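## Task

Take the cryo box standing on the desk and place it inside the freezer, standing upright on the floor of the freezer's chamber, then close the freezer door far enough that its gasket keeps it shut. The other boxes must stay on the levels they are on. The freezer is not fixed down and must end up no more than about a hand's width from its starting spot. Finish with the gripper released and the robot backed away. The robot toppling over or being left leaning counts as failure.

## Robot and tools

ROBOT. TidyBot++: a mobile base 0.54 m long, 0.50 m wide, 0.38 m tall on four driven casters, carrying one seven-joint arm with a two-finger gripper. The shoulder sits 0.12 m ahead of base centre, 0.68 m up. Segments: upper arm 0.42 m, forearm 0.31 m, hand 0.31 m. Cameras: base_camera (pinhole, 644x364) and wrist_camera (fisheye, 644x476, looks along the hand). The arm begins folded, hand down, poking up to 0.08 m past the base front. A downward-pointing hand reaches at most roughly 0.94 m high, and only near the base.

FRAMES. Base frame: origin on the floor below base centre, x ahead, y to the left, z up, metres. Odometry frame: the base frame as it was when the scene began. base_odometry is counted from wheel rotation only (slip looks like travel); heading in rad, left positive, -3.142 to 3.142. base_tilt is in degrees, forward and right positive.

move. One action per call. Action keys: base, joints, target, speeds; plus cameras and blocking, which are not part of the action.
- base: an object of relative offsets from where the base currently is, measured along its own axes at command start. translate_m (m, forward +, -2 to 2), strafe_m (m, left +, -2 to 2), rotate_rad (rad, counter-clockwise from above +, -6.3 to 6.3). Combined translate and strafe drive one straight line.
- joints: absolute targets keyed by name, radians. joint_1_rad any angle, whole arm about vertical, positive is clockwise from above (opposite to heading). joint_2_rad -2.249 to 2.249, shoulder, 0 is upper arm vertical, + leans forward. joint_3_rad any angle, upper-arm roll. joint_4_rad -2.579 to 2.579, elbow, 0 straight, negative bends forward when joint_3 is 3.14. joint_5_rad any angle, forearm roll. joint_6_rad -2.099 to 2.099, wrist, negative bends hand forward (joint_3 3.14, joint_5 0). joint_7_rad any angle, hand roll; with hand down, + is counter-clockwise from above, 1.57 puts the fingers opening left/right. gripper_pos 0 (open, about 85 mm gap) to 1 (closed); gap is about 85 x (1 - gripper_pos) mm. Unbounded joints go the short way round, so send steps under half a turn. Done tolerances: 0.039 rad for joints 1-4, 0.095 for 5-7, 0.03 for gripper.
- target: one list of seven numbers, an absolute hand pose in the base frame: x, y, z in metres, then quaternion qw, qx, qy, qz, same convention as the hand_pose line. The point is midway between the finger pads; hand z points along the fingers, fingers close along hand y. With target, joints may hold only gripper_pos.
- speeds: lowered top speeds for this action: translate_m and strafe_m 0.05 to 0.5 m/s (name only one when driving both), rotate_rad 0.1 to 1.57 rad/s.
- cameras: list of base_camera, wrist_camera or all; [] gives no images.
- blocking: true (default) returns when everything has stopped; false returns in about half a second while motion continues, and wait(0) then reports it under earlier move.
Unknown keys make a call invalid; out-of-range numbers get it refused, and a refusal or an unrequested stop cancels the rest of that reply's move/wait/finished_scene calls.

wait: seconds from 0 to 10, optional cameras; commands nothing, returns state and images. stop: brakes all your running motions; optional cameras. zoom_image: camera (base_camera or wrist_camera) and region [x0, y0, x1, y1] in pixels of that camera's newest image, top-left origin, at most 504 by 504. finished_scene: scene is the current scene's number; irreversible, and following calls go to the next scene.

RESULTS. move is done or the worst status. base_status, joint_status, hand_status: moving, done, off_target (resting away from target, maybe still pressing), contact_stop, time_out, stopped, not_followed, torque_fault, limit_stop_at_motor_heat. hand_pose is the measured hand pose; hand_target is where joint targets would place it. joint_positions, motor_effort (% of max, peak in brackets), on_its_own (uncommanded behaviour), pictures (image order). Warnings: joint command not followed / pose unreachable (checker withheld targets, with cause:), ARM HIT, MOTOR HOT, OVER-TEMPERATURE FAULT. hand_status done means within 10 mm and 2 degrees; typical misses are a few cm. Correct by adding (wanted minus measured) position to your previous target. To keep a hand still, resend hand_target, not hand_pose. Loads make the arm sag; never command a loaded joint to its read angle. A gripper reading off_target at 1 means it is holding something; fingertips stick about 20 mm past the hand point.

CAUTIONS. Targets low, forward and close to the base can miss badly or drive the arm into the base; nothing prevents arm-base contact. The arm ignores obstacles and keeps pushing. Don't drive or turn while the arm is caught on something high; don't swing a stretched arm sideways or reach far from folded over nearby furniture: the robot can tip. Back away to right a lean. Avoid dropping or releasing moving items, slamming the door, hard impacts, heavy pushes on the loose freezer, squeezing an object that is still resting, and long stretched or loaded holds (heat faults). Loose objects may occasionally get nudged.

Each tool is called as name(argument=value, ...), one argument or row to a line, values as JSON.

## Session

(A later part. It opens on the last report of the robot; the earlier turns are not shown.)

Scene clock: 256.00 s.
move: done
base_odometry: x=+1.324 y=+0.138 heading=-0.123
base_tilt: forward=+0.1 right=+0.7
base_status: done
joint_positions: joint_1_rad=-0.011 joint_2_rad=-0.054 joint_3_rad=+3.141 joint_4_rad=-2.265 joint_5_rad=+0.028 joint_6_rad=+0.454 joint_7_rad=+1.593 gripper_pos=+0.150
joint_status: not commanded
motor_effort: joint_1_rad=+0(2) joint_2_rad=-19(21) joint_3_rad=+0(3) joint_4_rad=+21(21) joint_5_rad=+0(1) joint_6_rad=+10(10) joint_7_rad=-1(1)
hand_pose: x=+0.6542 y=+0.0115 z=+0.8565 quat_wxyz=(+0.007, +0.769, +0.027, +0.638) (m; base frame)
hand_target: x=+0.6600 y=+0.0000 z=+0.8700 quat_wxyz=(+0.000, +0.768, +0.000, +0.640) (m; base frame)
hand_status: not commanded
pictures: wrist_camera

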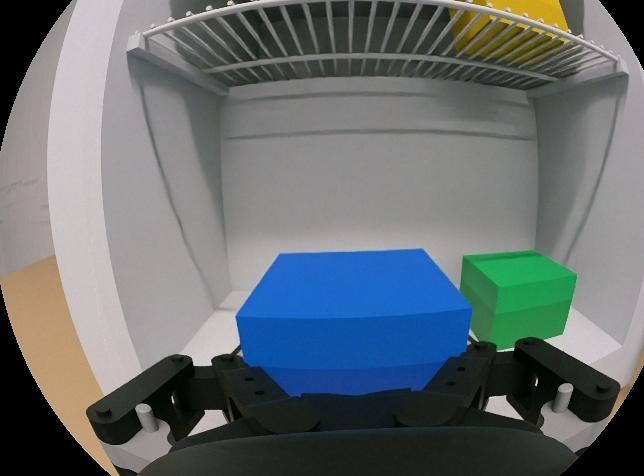

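move(
  base={"strafe_m":0.008,"translate_m":0.07},
  speeds={"translate_m":0.15},
  cameras=["wrist_camera"],
)

move(
  target=[0.66,0,0.843,0,0.768,0,0.6404],
  cameras=[],
)

move(
  target=[0.66,0,0.833,0,0.768,0,0.6404],
  cameras=["wrist_camera"],
)

Scene clock: 262.40 s.
move: done
base_odometry: x=+1.394 y=+0.137 heading=-0.123
base_tilt: forward=+0.2 right=+0.7
base_status: done
joint_positions: joint_1_rad=-0.011 joint_2_rad=-0.056 joint_3_rad=+3.141 joint_4_rad=-2.264 joint_5_rad=+0.028 joint_6_rad=+0.454 joint_7_rad=+1.593 gripper_pos=+0.150
joint_status: not commanded
motor_effort: joint_1_rad=+0(2) joint_2_rad=-19(21) joint_3_rad=+1(2) joint_4_rad=+20(22) joint_5_rad=+0(1) joint_6_rad=+9(10) joint_7_rad=-1(1)
hand_pose: x=+0.6540 y=+0.0115 z=+0.8576 quat_wxyz=(+0.007, +0.769, +0.027, +0.639) (m; base frame)
hand_target: x=+0.6600 y=+0.0000 z=+0.8700 quat_wxyz=(+0.000, +0.768, +0.000, +0.640) (m; base frame)
hand_status: not commanded
pictures: wrist_camera

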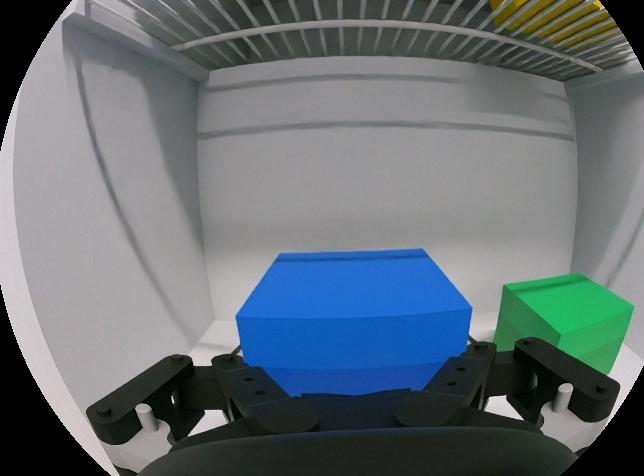

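Scene clock: 263.20 s.
move: off_target
base_odometry: x=+1.394 y=+0.137 heading=-0.123
base_tilt: forward=+0.1 right=+0.7
base_status: not commanded
joint_positions: joint_1_rad=-0.011 joint_2_rad=-0.017 joint_3_rad=+3.141 joint_4_rad=-2.284 joint_5_rad=+0.028 joint_6_rad=+0.498 joint_7_rad=+1.593 gripper_pos=+0.150
joint_status: not commanded
motor_effort: joint_1_rad=+0(1) joint_2_rad=-19(21) joint_3_rad=+0(0) joint_4_rad=+20(21) joint_5_rad=+0(1) joint_6_rad=+9(10) joint_7_rad=-1(1)
hand_pose: x=+0.6581 y=+0.0119 z=+0.8399 quat_wxyz=(+0.006, +0.773, +0.027, +0.634) (m; base frame)
hand_target: x=+0.6600 y=+0.0000 z=+0.8430 quat_wxyz=(+0.000, +0.768, +0.000, +0.640) (m; base frame)
hand_status: off_target (0.012 m and 3.3 deg from the pose sent, 0.020 m and 3.1 deg at the start)
pictures: none
No camera images: "cameras" was empty.

Scene clock: 263.83 s.
move: off_target
base_odometry: x=+1.394 y=+0.137 heading=-0.123
base_tilt: forward=+0.1 right=+0.7
base_status: not commanded
joint_positions: joint_1_rad=-0.011 joint_2_rad=+0.001 joint_3_rad=+3.141 joint_4_rad=-2.299 joint_5_rad=+0.028 joint_6_rad=+0.529 joint_7_rad=+1.593 gripper_pos=+0.150
joint_status: not commanded
motor_effort: joint_1_rad=+0(0) joint_2_rad=-20(21) joint_3_rad=+0(1) joint_4_rad=+19(21) joint_5_rad=+0(1) joint_6_rad=+9(10) joint_7_rad=-1(1)
hand_pose: x=+0.6587 y=+0.0121 z=+0.8313 quat_wxyz=(+0.005, +0.774, +0.027, +0.633) (m; base frame)
hand_target: x=+0.6600 y=+0.0000 z=+0.8330 quat_wxyz=(+0.000, +0.768, +0.000, +0.640) (m; base frame)
hand_status: off_target (0.012 m and 3.3 deg from the pose sent, 0.014 m and 3.3 deg at the start)
pictures: wrist_camera

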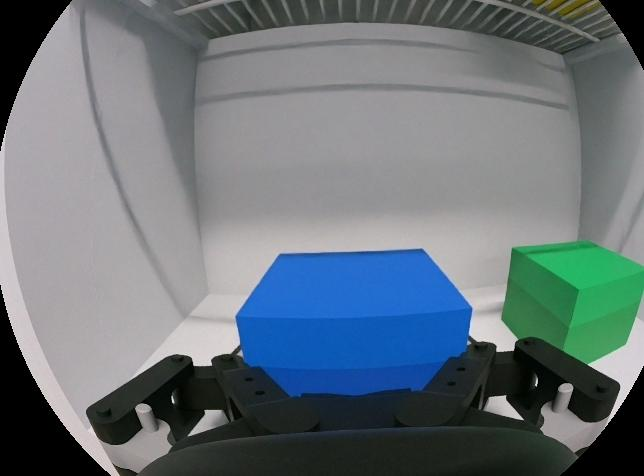

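move(
  base={"translate_m":0.02},
  speeds={"translate_m":0.1},
  cameras=[],
)

move(
  target=[0.66,0,0.823,0,0.765,0,0.644],
  cameras=[],
)

move(
  target=[0.66,0,0.815,0,0.765,0,0.644],
  cameras=[],
)

move(
  target=[0.66,0,0.807,0,0.765,0,0.644],
  cameras=["wrist_camera"],
)

Scene clock: 271.97 s.
move: done
base_odometry: x=+1.414 y=+0.135 heading=-0.122
base_tilt: forward=+0.1 right=+0.7
base_status: done
joint_positions: joint_1_rad=-0.011 joint_2_rad=+0.011 joint_3_rad=+3.141 joint_4_rad=-2.300 joint_5_rad=+0.028 joint_6_rad=+0.529 joint_7_rad=+1.593 gripper_pos=+0.150
joint_status: not commanded
motor_effort: joint_1_rad=+0(1) joint_2_rad=-19(23) joint_3_rad=+0(1) joint_4_rad=+19(21) joint_5_rad=+0(1) joint_6_rad=+10(10) joint_7_rad=-1(1)
hand_pose: x=+0.6600 y=+0.0121 z=+0.8255 quat_wxyz=(+0.005, +0.777, +0.027, +0.629) (m; base frame)
hand_target: x=+0.6600 y=+0.0000 z=+0.8330 quat_wxyz=(+0.000, +0.768, +0.000, +0.640) (m; base frame)
hand_status: not commanded
pictures: none
No camera images: "cameras" was empty.

Scene clock: 272.60 s.
move: off_target
base_odometry: x=+1.414 y=+0.135 heading=-0.122
base_tilt: forward=+0.2 right=+0.7
base_status: not commanded
joint_positions: joint_1_rad=-0.011 joint_2_rad=+0.026 joint_3_rad=+3.141 joint_4_rad=-2.323 joint_5_rad=+0.028 joint_6_rad=+0.594 joint_7_rad=+1.593 gripper_pos=+0.150
joint_status: not commanded
motor_effort: joint_1_rad=+0(1) joint_2_rad=-20(20) joint_3_rad=+0(1) joint_4_rad=+19(19) joint_5_rad=+0(1) joint_6_rad=+9(10) joint_7_rad=-1(1)
hand_pose: x=+0.6597 y=+0.0126 z=+0.8246 quat_wxyz=(+0.005, +0.769, +0.027, +0.639) (m; base frame)
hand_target: x=+0.6600 y=+0.0000 z=+0.8230 quat_wxyz=(+0.000, +0.765, +0.000, +0.644) (m; base frame)
hand_status: off_target (0.013 m and 3.2 deg from the pose sent, 0.012 m and 3.9 deg at the start)
pictures: none
No camera images: "cameras" was empty.

Scene clock: 273.20 s.
move: off_target
base_odometry: x=+1.414 y=+0.135 heading=-0.122
base_tilt: forward=+0.2 right=+0.7
base_status: not commanded
joint_positions: joint_1_rad=-0.011 joint_2_rad=+0.038 joint_3_rad=+3.141 joint_4_rad=-2.332 joint_5_rad=+0.028 joint_6_rad=+0.632 joint_7_rad=+1.593 gripper_pos=+0.150
joint_status: not commanded
motor_effort: joint_1_rad=+0(0) joint_2_rad=-19(20) joint_3_rad=+0(0) joint_4_rad=+17(19) joint_5_rad=+0(1) joint_6_rad=+8(9) joint_7_rad=-1(1)
hand_pose: x=+0.6608 y=+0.0129 z=+0.8250 quat_wxyz=(+0.004, +0.763, +0.027, +0.645) (m; base frame)
hand_target: x=+0.6600 y=+0.0000 z=+0.8150 quat_wxyz=(+0.000, +0.765, +0.000, +0.644) (m; base frame)
hand_status: off_target (0.016 m and 3.1 deg from the pose sent, 0.016 m and 3.2 deg at the start)
pictures: none
No camera images: "cameras" was empty.

Scene clock: 273.80 s.
move: off_target
base_odometry: x=+1.414 y=+0.135 heading=-0.122
base_tilt: forward=+0.2 right=+0.7
base_status: not commanded
joint_positions: joint_1_rad=-0.011 joint_2_rad=+0.051 joint_3_rad=+3.141 joint_4_rad=-2.342 joint_5_rad=+0.028 joint_6_rad=+0.673 joint_7_rad=+1.593 gripper_pos=+0.150
joint_status: not commanded
motor_effort: joint_1_rad=+0(0) joint_2_rad=-17(19) joint_3_rad=+0(1) joint_4_rad=+15(18) joint_5_rad=+0(1) joint_6_rad=+8(9) joint_7_rad=-1(1)
hand_pose: x=+0.6619 y=+0.0132 z=+0.8253 quat_wxyz=(+0.004, +0.757, +0.027, +0.652) (m; base frame)
hand_target: x=+0.6600 y=+0.0000 z=+0.8070 quat_wxyz=(+0.000, +0.765, +0.000, +0.644) (m; base frame)
hand_status: off_target (0.023 m and 3.4 deg from the pose sent, 0.022 m and 3.1 deg at the start)
pictures: wrist_camera

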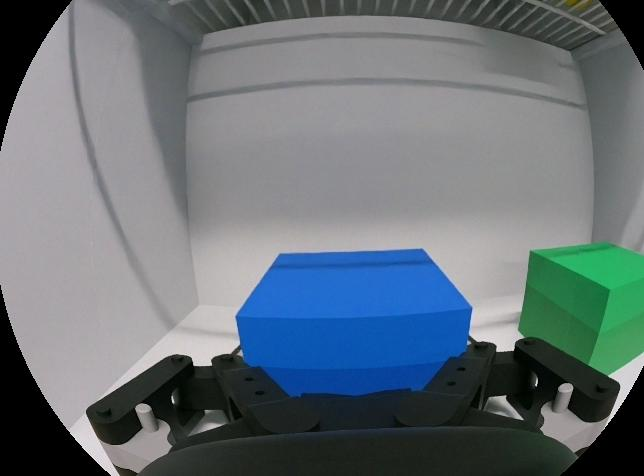

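move(
  target=[0.66,0,0.817,0,0.7745,0,0.6326],
  cameras=[],
)

move(
  target=[0.66,0,0.811,0,0.7745,0,0.6326],
  cameras=["wrist_camera"],
)

Scene clock: 279.10 s.
move: off_target
base_odometry: x=+1.414 y=+0.135 heading=-0.122
base_tilt: forward=+0.2 right=+0.7
base_status: not commanded
joint_positions: joint_1_rad=-0.011 joint_2_rad=+0.033 joint_3_rad=+3.141 joint_4_rad=-2.331 joint_5_rad=+0.028 joint_6_rad=+0.620 joint_7_rad=+1.593 gripper_pos=+0.150
joint_status: not commanded
motor_effort: joint_1_rad=+0(0) joint_2_rad=-18(19) joint_3_rad=+0(1) joint_4_rad=+17(17) joint_5_rad=+0(1) joint_6_rad=+7(9) joint_7_rad=-1(1)
hand_pose: x=+0.6598 y=+0.0128 z=+0.8248 quat_wxyz=(+0.004, +0.765, +0.027, +0.643) (m; base frame)
hand_target: x=+0.6600 y=+0.0000 z=+0.8170 quat_wxyz=(+0.000, +0.774, +0.000, +0.633) (m; base frame)
hand_status: off_target (0.015 m and 3.5 deg from the pose sent, 0.016 m and 4.3 deg at the start)
pictures: none
No camera images: "cameras" was empty.

Scene clock: 279.63 s.
move: off_target
base_odometry: x=+1.414 y=+0.135 heading=-0.122
base_tilt: forward=+0.2 right=+0.7
base_status: not commanded
joint_positions: joint_1_rad=-0.011 joint_2_rad=+0.034 joint_3_rad=+3.141 joint_4_rad=-2.331 joint_5_rad=+0.028 joint_6_rad=+0.622 joint_7_rad=+1.593 gripper_pos=+0.150
joint_status: not commanded
motor_effort: joint_1_rad=+0(0) joint_2_rad=-18(19) joint_3_rad=+0(1) joint_4_rad=+16(17) joint_5_rad=+1(1) joint_6_rad=+7(8) joint_7_rad=-1(1)
hand_pose: x=+0.6602 y=+0.0128 z=+0.8247 quat_wxyz=(+0.004, +0.765, +0.027, +0.644) (m; base frame)
hand_target: x=+0.6600 y=+0.0000 z=+0.8110 quat_wxyz=(+0.000, +0.774, +0.000, +0.633) (m; base frame)
hand_status: off_target (0.019 m and 3.5 deg from the pose sent, 0.019 m and 3.5 deg at the start)
pictures: wrist_camera

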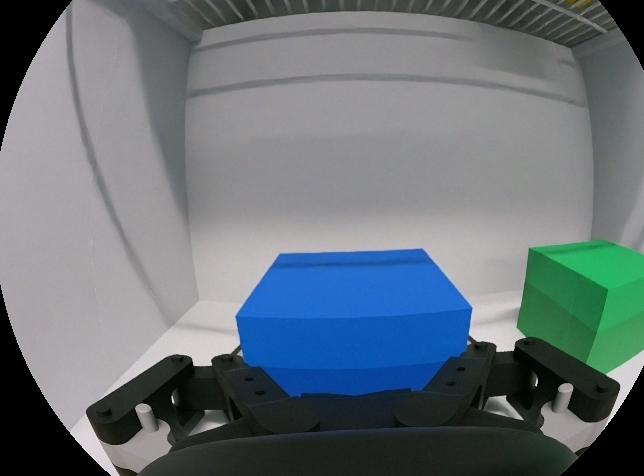

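move(
  joints={"gripper_pos":0.08},
  cameras=["wrist_camera"],
)

Scene clock: 282.73 s.
move: done
base_odometry: x=+1.414 y=+0.135 heading=-0.122
base_tilt: forward=+0.1 right=+0.7
base_status: not commanded
joint_positions: joint_1_rad=-0.011 joint_2_rad=+0.035 joint_3_rad=+3.141 joint_4_rad=-2.331 joint_5_rad=+0.028 joint_6_rad=+0.622 joint_7_rad=+1.593 gripper_pos=+0.080
joint_status: all done
motor_effort: joint_1_rad=+0(0) joint_2_rad=-20(20) joint_3_rad=+0(1) joint_4_rad=+18(18) joint_5_rad=-1(1) joint_6_rad=+8(9) joint_7_rad=-1(1)
hand_pose: x=+0.6603 y=+0.0128 z=+0.8243 quat_wxyz=(+0.004, +0.765, +0.027, +0.643) (m; base frame)
hand_target: x=+0.6600 y=+0.0000 z=+0.8110 quat_wxyz=(+0.000, +0.774, +0.000, +0.633) (m; base frame)
hand_status: not commanded
pictures: wrist_camera

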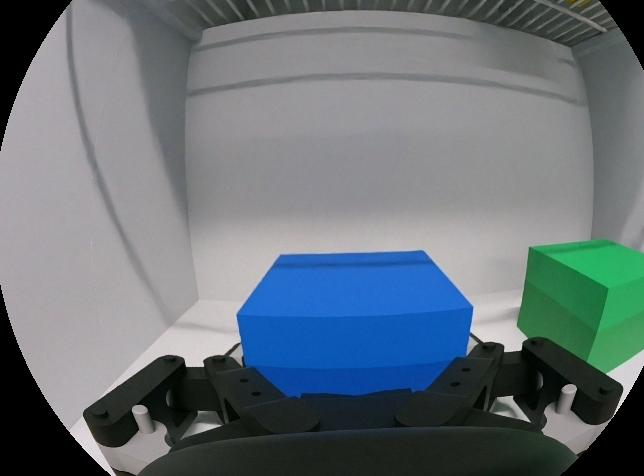

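move(
  joints={"gripper_pos":0},
  cameras=[],
)

move(
  base={"translate_m":-0.07},
  speeds={"translate_m":0.12},
  target=[0.66,0,0.823,0,0.7745,0,0.6326],
  cameras=["wrist_camera"],
)

Scene clock: 287.83 s.
move: done
base_odometry: x=+1.414 y=+0.135 heading=-0.122
base_tilt: forward=+0.1 right=+0.7
base_status: not commanded
joint_positions: joint_1_rad=-0.011 joint_2_rad=+0.035 joint_3_rad=+3.141 joint_4_rad=-2.331 joint_5_rad=+0.028 joint_6_rad=+0.622 joint_7_rad=+1.593 gripper_pos=+0.000
joint_status: all done
motor_effort: joint_1_rad=+0(0) joint_2_rad=-19(19) joint_3_rad=+0(0) joint_4_rad=+18(18) joint_5_rad=+1(1) joint_6_rad=+9(9) joint_7_rad=-1(1)
hand_pose: x=+0.6603 y=+0.0128 z=+0.8243 quat_wxyz=(+0.004, +0.765, +0.027, +0.643) (m; base frame)
hand_target: x=+0.6600 y=+0.0000 z=+0.8110 quat_wxyz=(+0.000, +0.774, +0.000, +0.633) (m; base frame)
hand_status: not commanded
pictures: none
No camera images: "cameras" was empty.

Scene clock: 289.03 s.
move: off_target
base_odometry: x=+1.345 y=+0.144 heading=-0.122
base_tilt: forward=+0.2 right=+0.7
base_status: done
joint_positions: joint_1_rad=-0.011 joint_2_rad=+0.024 joint_3_rad=+3.141 joint_4_rad=-2.326 joint_5_rad=+0.028 joint_6_rad=+0.597 joint_7_rad=+1.593 gripper_pos=+0.000
joint_status: not commanded
motor_effort: joint_1_rad=+0(2) joint_2_rad=-18(22) joint_3_rad=+0(2) joint_4_rad=+18(19) joint_5_rad=+0(1) joint_6_rad=+8(9) joint_7_rad=-1(1)
hand_pose: x=+0.6589 y=+0.0126 z=+0.8250 quat_wxyz=(+0.005, +0.768, +0.027, +0.640) (m; base frame)
hand_target: x=+0.6600 y=+0.0000 z=+0.8230 quat_wxyz=(+0.000, +0.774, +0.000, +0.633) (m; base frame)
hand_status: off_target (0.013 m and 3.3 deg from the pose sent, 0.013 m and 3.5 deg at the start)
pictures: wrist_camera

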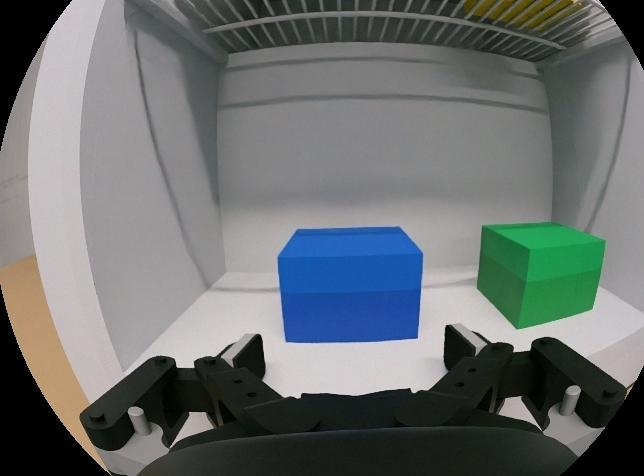

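move(
  base={"translate_m":-0.43},
  cameras=["wrist_camera"],
)

move(
  base={"strafe_m":-0.71},
  target=[0.42,0,0.90,0,0.72,0,0.694],
  cameras=[],
)

move(
  base={"rotate_rad":0.6},
  target=[0.60,0,0.80,0,0.70,0,0.714],
  cameras=[],
)

move(
  joints={"gripper_pos":1},
  cameras=["wrist_camera"],
)

Scene clock: 300.70 s.
move: done
base_odometry: x=+0.918 y=+0.197 heading=-0.123
base_tilt: forward=+0.1 right=+0.7
base_status: done
joint_positions: joint_1_rad=-0.011 joint_2_rad=+0.019 joint_3_rad=+3.141 joint_4_rad=-2.326 joint_5_rad=+0.028 joint_6_rad=+0.597 joint_7_rad=+1.593 gripper_pos=+0.000
joint_status: not commanded
motor_effort: joint_1_rad=+0(1) joint_2_rad=-19(22) joint_3_rad=+0(1) joint_4_rad=+18(20) joint_5_rad=+0(1) joint_6_rad=+8(9) joint_7_rad=-1(1)
hand_pose: x=+0.6582 y=+0.0126 z=+0.8276 quat_wxyz=(+0.005, +0.767, +0.027, +0.641) (m; base frame)
hand_target: x=+0.6600 y=+0.0000 z=+0.8230 quat_wxyz=(+0.000, +0.774, +0.000, +0.633) (m; base frame)
hand_status: not commanded
pictures: wrist_camera

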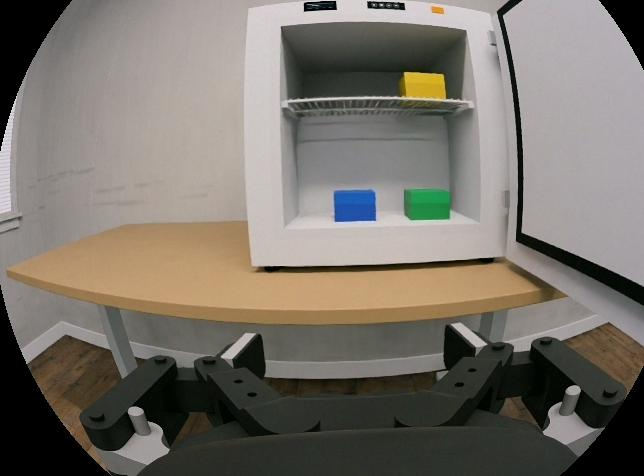

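Scene clock: 303.47 s.
move: off_target
base_odometry: x=+0.831 y=-0.508 heading=-0.123
base_tilt: forward=+0.1 right=+0.7
base_status: done
joint_positions: joint_1_rad=-0.011 joint_2_rad=-0.858 joint_3_rad=+3.141 joint_4_rad=-2.549 joint_5_rad=+0.028 joint_6_rad=+0.152 joint_7_rad=+1.593 gripper_pos=+0.000
joint_status: not commanded
motor_effort: joint_1_rad=+0(3) joint_2_rad=+6(21) joint_3_rad=+1(2) joint_4_rad=+23(24) joint_5_rad=+0(1) joint_6_rad=+8(9) joint_7_rad=-1(1)
hand_pose: x=+0.4240 y=+0.0063 z=+0.9291 quat_wxyz=(+0.013, +0.696, +0.023, +0.718) (m; base frame)
hand_target: x=+0.4203 y=+0.0000 z=+0.9039 quat_wxyz=(+0.000, +0.718, +0.000, +0.696) (m; base frame)
hand_status: off_target (0.030 m and 4.9 deg from the pose sent, 0.249 m and 8.6 deg at the start; a joint's target at an end of its range on 57 of 57 steps)
pictures: none
No camera images: "cameras" was empty.

Scene clock: 306.17 s.
move: off_target
base_odometry: x=+0.831 y=-0.508 heading=+0.475
base_tilt: forward=+0.1 right=+0.7
base_status: done
joint_positions: joint_1_rad=-0.011 joint_2_rad=+0.176 joint_3_rad=+3.141 joint_4_rad=-2.550 joint_5_rad=+0.028 joint_6_rad=+1.251 joint_7_rad=+1.593 gripper_pos=+0.000
joint_status: not commanded
motor_effort: joint_1_rad=+0(1) joint_2_rad=-20(21) joint_3_rad=+0(1) joint_4_rad=+12(23) joint_5_rad=+0(1) joint_6_rad=+8(9) joint_7_rad=-1(1)
hand_pose: x=+0.6293 y=+0.0156 z=+0.8380 quat_wxyz=(-0.002, +0.672, +0.024, +0.740) (m; base frame)
hand_target: x=+0.6256 y=-0.0002 z=+0.8385 quat_wxyz=(+0.000, +0.666, +0.000, +0.746) (m; base frame)
hand_status: off_target (0.050 m and 5.2 deg from the pose sent, 0.218 m and 3.1 deg at the start; a joint's target at an end of its range on 62 of 62 steps)
pictures: none
No camera images: "cameras" was empty.

Scene clock: 307.27 s.
move: done
base_odometry: x=+0.831 y=-0.508 heading=+0.475
base_tilt: forward=+0.1 right=+0.7
base_status: not commanded
joint_positions: joint_1_rad=-0.011 joint_2_rad=+0.176 joint_3_rad=+3.141 joint_4_rad=-2.550 joint_5_rad=+0.028 joint_6_rad=+1.252 joint_7_rad=+1.593 gripper_pos=+0.999
joint_status: all done
motor_effort: joint_1_rad=+0(0) joint_2_rad=-20(20) joint_3_rad=+0(1) joint_4_rad=+13(13) joint_5_rad=+0(1) joint_6_rad=+9(10) joint_7_rad=-1(1)
hand_pose: x=+0.6292 y=+0.0156 z=+0.8385 quat_wxyz=(-0.002, +0.672, +0.024, +0.740) (m; base frame)
hand_target: x=+0.6256 y=-0.0002 z=+0.8385 quat_wxyz=(+0.000, +0.666, +0.000, +0.746) (m; base frame)
hand_status: not commanded
pictures: wrist_camera

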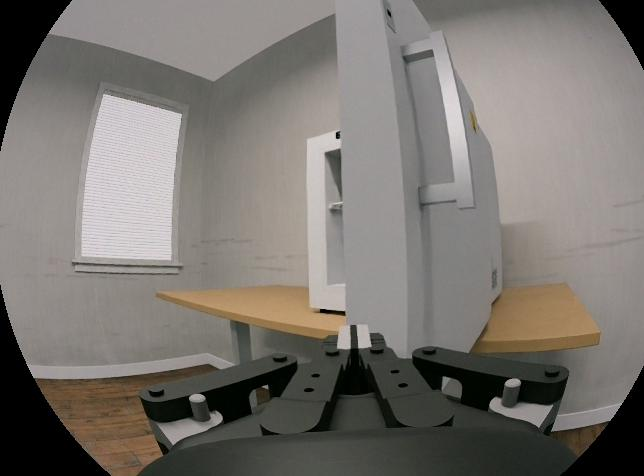

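move(
  base={"translate_m":0.136,"strafe_m":-0.12},
  speeds={"translate_m":0.2},
  cameras=["wrist_camera"],
)

Scene clock: 315.27 s.
move: done
base_odometry: x=+1.007 y=-0.553 heading=+0.477
base_tilt: forward=+0.2 right=+0.7
base_status: done
joint_positions: joint_1_rad=-0.010 joint_2_rad=+0.180 joint_3_rad=+3.141 joint_4_rad=-2.558 joint_5_rad=+0.028 joint_6_rad=+1.257 joint_7_rad=+1.593 gripper_pos=+0.999
joint_status: not commanded
motor_effort: joint_1_rad=+0(3) joint_2_rad=-20(23) joint_3_rad=+0(3) joint_4_rad=+12(19) joint_5_rad=+0(3) joint_6_rad=+8(10) joint_7_rad=-1(1)
hand_pose: x=+0.6276 y=+0.0155 z=+0.8346 quat_wxyz=(-0.002, +0.674, +0.024, +0.738) (m; base frame)
hand_target: x=+0.6256 y=-0.0002 z=+0.8385 quat_wxyz=(+0.000, +0.666, +0.000, +0.746) (m; base frame)
hand_status: not commanded
pictures: wrist_camera

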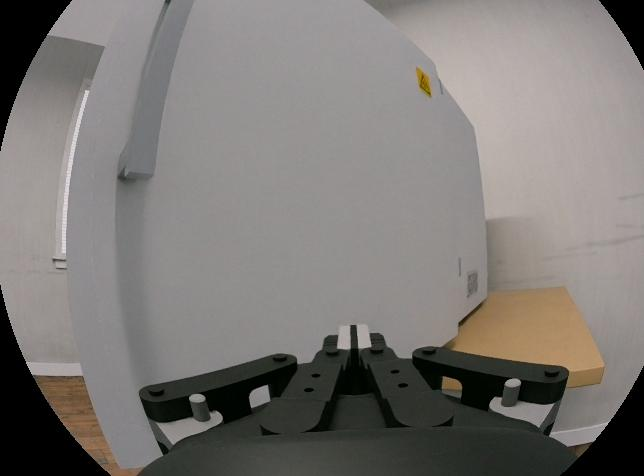

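move(
  base={"translate_m":0.136,"strafe_m":0.174},
  speeds={"translate_m":0.15},
  cameras=["wrist_camera"],
)

move(
  base={"translate_m":0.137,"strafe_m":0.167,"rotate_rad":-0.15},
  speeds={"translate_m":0.15,"rotate_rad":0.12},
  cameras=["wrist_camera"],
)

Scene clock: 322.73 s.
move: done
base_odometry: x=+1.048 y=-0.336 heading=+0.476
base_tilt: forward=+0.1 right=+0.7
base_status: done
joint_positions: joint_1_rad=-0.007 joint_2_rad=+0.181 joint_3_rad=+3.142 joint_4_rad=-2.559 joint_5_rad=+0.028 joint_6_rad=+1.258 joint_7_rad=+1.593 gripper_pos=+0.999
joint_status: not commanded
motor_effort: joint_1_rad=+0(4) joint_2_rad=-20(21) joint_3_rad=+0(3) joint_4_rad=+13(15) joint_5_rad=+0(2) joint_6_rad=+8(9) joint_7_rad=-1(1)
hand_pose: x=+0.6276 y=+0.0133 z=+0.8342 quat_wxyz=(+0.000, +0.674, +0.022, +0.738) (m; base frame)
hand_target: x=+0.6256 y=-0.0002 z=+0.8385 quat_wxyz=(+0.000, +0.666, +0.000, +0.746) (m; base frame)
hand_status: not commanded
pictures: wrist_camera

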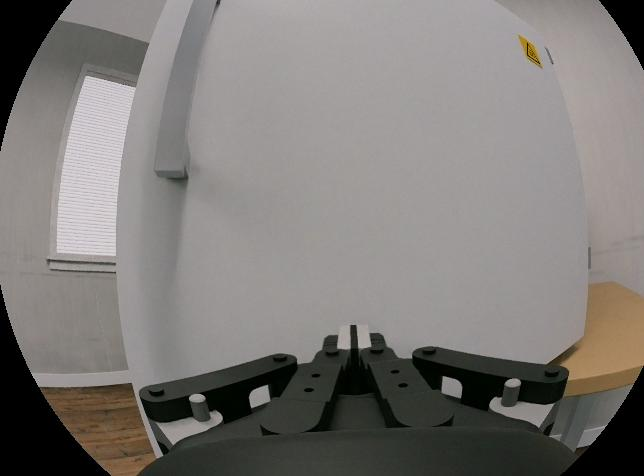

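Scene clock: 324.83 s.
move: done
base_odometry: x=+1.093 y=-0.124 heading=+0.325
base_tilt: forward=+0.1 right=+0.7
base_status: done
joint_positions: joint_1_rad=-0.007 joint_2_rad=+0.181 joint_3_rad=+3.142 joint_4_rad=-2.559 joint_5_rad=+0.028 joint_6_rad=+1.259 joint_7_rad=+1.593 gripper_pos=+0.999
joint_status: not commanded
motor_effort: joint_1_rad=+0(2) joint_2_rad=-20(21) joint_3_rad=+0(2) joint_4_rad=+12(16) joint_5_rad=+0(2) joint_6_rad=+9(10) joint_7_rad=-1(1)
hand_pose: x=+0.6274 y=+0.0130 z=+0.8339 quat_wxyz=(+0.000, +0.675, +0.022, +0.738) (m; base frame)
hand_target: x=+0.6256 y=-0.0002 z=+0.8385 quat_wxyz=(+0.000, +0.666, +0.000, +0.746) (m; base frame)
hand_status: not commanded
pictures: wrist_camera

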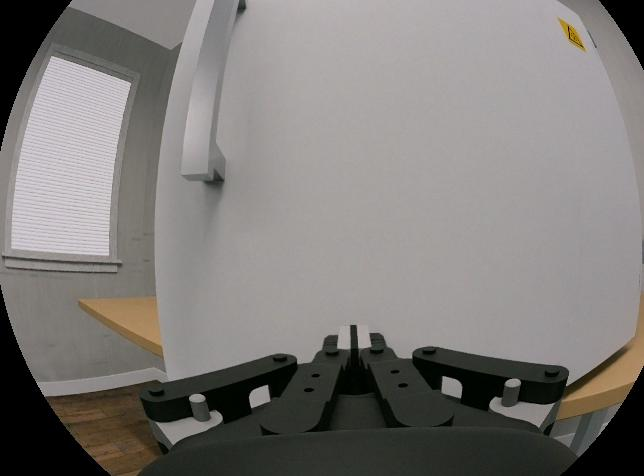

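move(
  base={"translate_m":0.161,"strafe_m":0.122,"rotate_rad":-0.15},
  speeds={"translate_m":0.15,"rotate_rad":0.12},
  cameras=["wrist_camera"],
)

Scene clock: 329.20 s.
move: done
base_odometry: x=+1.207 y=+0.043 heading=+0.173
base_tilt: forward=+0.2 right=+0.7
base_status: done
joint_positions: joint_1_rad=-0.007 joint_2_rad=+0.183 joint_3_rad=+3.142 joint_4_rad=-2.561 joint_5_rad=+0.028 joint_6_rad=+1.260 joint_7_rad=+1.593 gripper_pos=+0.999
joint_status: not commanded
motor_effort: joint_1_rad=+0(2) joint_2_rad=-19(21) joint_3_rad=+0(2) joint_4_rad=+13(16) joint_5_rad=+0(1) joint_6_rad=+8(9) joint_7_rad=-1(1)
hand_pose: x=+0.6273 y=+0.0130 z=+0.8328 quat_wxyz=(+0.000, +0.675, +0.022, +0.737) (m; base frame)
hand_target: x=+0.6256 y=-0.0002 z=+0.8385 quat_wxyz=(+0.000, +0.666, +0.000, +0.746) (m; base frame)
hand_status: not commanded
pictures: wrist_camera

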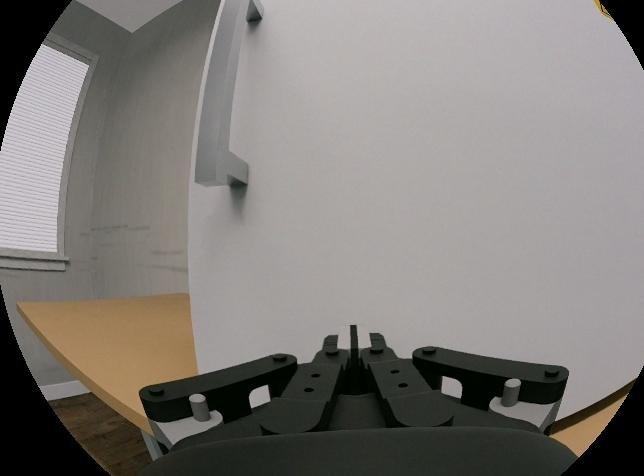

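move(
  base={"translate_m":0.155,"strafe_m":0.08,"rotate_rad":-0.17},
  speeds={"translate_m":0.12,"rotate_rad":0.12},
  cameras=["wrist_camera"],
)

Scene clock: 337.63 s.
move: done
base_odometry: x=+1.346 y=+0.148 heading=+0.002
base_tilt: forward=+0.1 right=+0.7
base_status: done
joint_positions: joint_1_rad=-0.013 joint_2_rad=+0.139 joint_3_rad=+3.136 joint_4_rad=-2.636 joint_5_rad=+0.027 joint_6_rad=+1.290 joint_7_rad=+1.593 gripper_pos=+0.999
joint_status: not commanded
motor_effort: joint_1_rad=+3(7) joint_2_rad=-9(21) joint_3_rad=+3(7) joint_4_rad=+20(29) joint_5_rad=-3(7) joint_6_rad=+5(9) joint_7_rad=-1(1)
hand_pose: x=+0.5996 y=+0.0186 z=+0.8315 quat_wxyz=(-0.005, +0.676, +0.026, +0.737) (m; base frame)
hand_target: x=+0.6256 y=-0.0002 z=+0.8385 quat_wxyz=(+0.000, +0.666, +0.000, +0.746) (m; base frame)
hand_status: not commanded
pictures: wrist_camera

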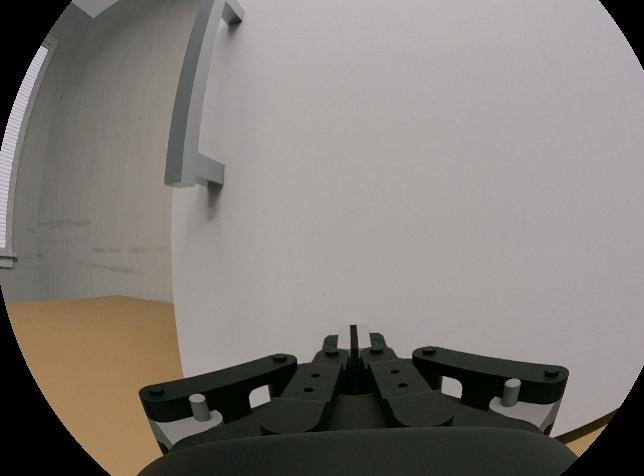

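move(
  base={"translate_m":-0.35,"strafe_m":0.1,"rotate_rad":-0.12},
  target=[0.42,0,0.98,0,0.707,0,0.707],
  cameras=["wrist_camera"],
)

zoom_image(
  camera="wrist_camera",
  region=[120, 60, 540, 400],
)

Scene clock: 343.30 s.
move: off_target
base_odometry: x=+0.995 y=+0.248 heading=-0.119
base_tilt: forward=+0.1 right=+0.7
base_status: done
joint_positions: joint_1_rad=-0.007 joint_2_rad=-0.862 joint_3_rad=+3.140 joint_4_rad=-2.395 joint_5_rad=+0.027 joint_6_rad=-0.035 joint_7_rad=+1.593 gripper_pos=+0.999
joint_status: not commanded
motor_effort: joint_1_rad=+0(6) joint_2_rad=+6(23) joint_3_rad=+1(5) joint_4_rad=+23(23) joint_5_rad=+0(5) joint_6_rad=+8(9) joint_7_rad=-1(1)
hand_pose: x=+0.4250 y=+0.0035 z=+0.9686 quat_wxyz=(+0.015, +0.706, +0.020, +0.708) (m; base frame)
hand_target: x=+0.4200 y=+0.0000 z=+0.9800 quat_wxyz=(+0.000, +0.707, +0.000, +0.707) (m; base frame)
hand_status: off_target (0.013 m and 2.9 deg from the pose sent, 0.234 m and 5.8 deg at the start)
pictures: wrist_camera

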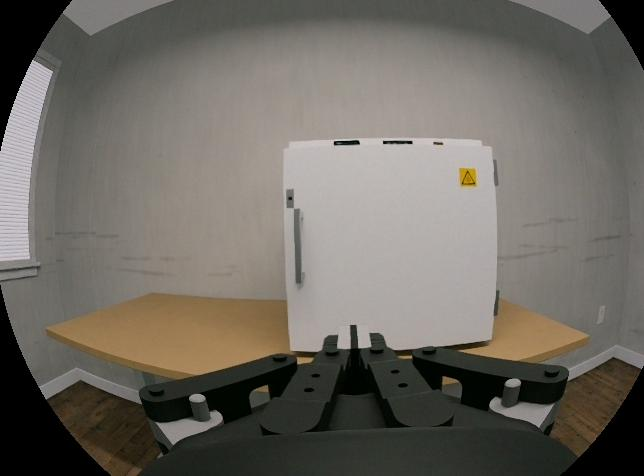

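Scaled by 1.200.

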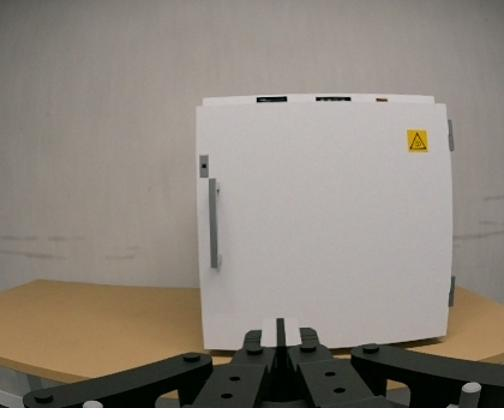

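zoom_image(
  camera="wrist_camera",
  region=[270, 125, 370, 205],
)

zoom_image(
  camera="wrist_camera",
  region=[420, 125, 520, 205],
)

Scaled by 5.040.

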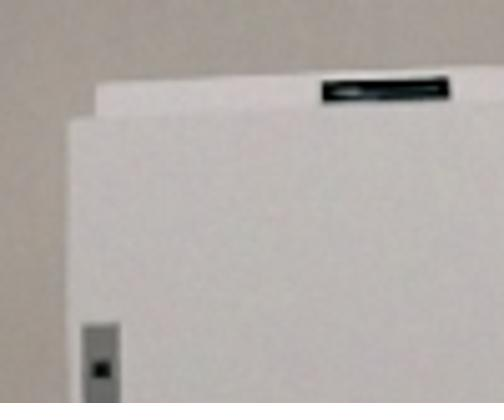

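Scaled by 5.040.

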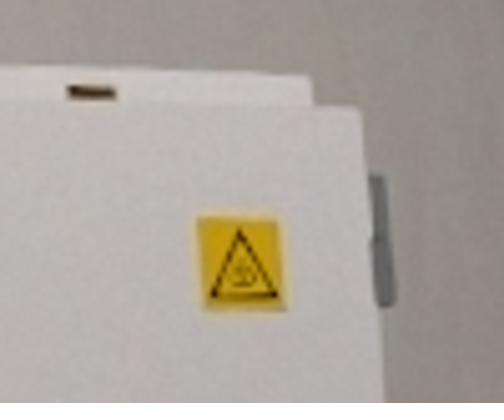

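finished_scene(
  scene=2,
)

The scene is finished: the task was done.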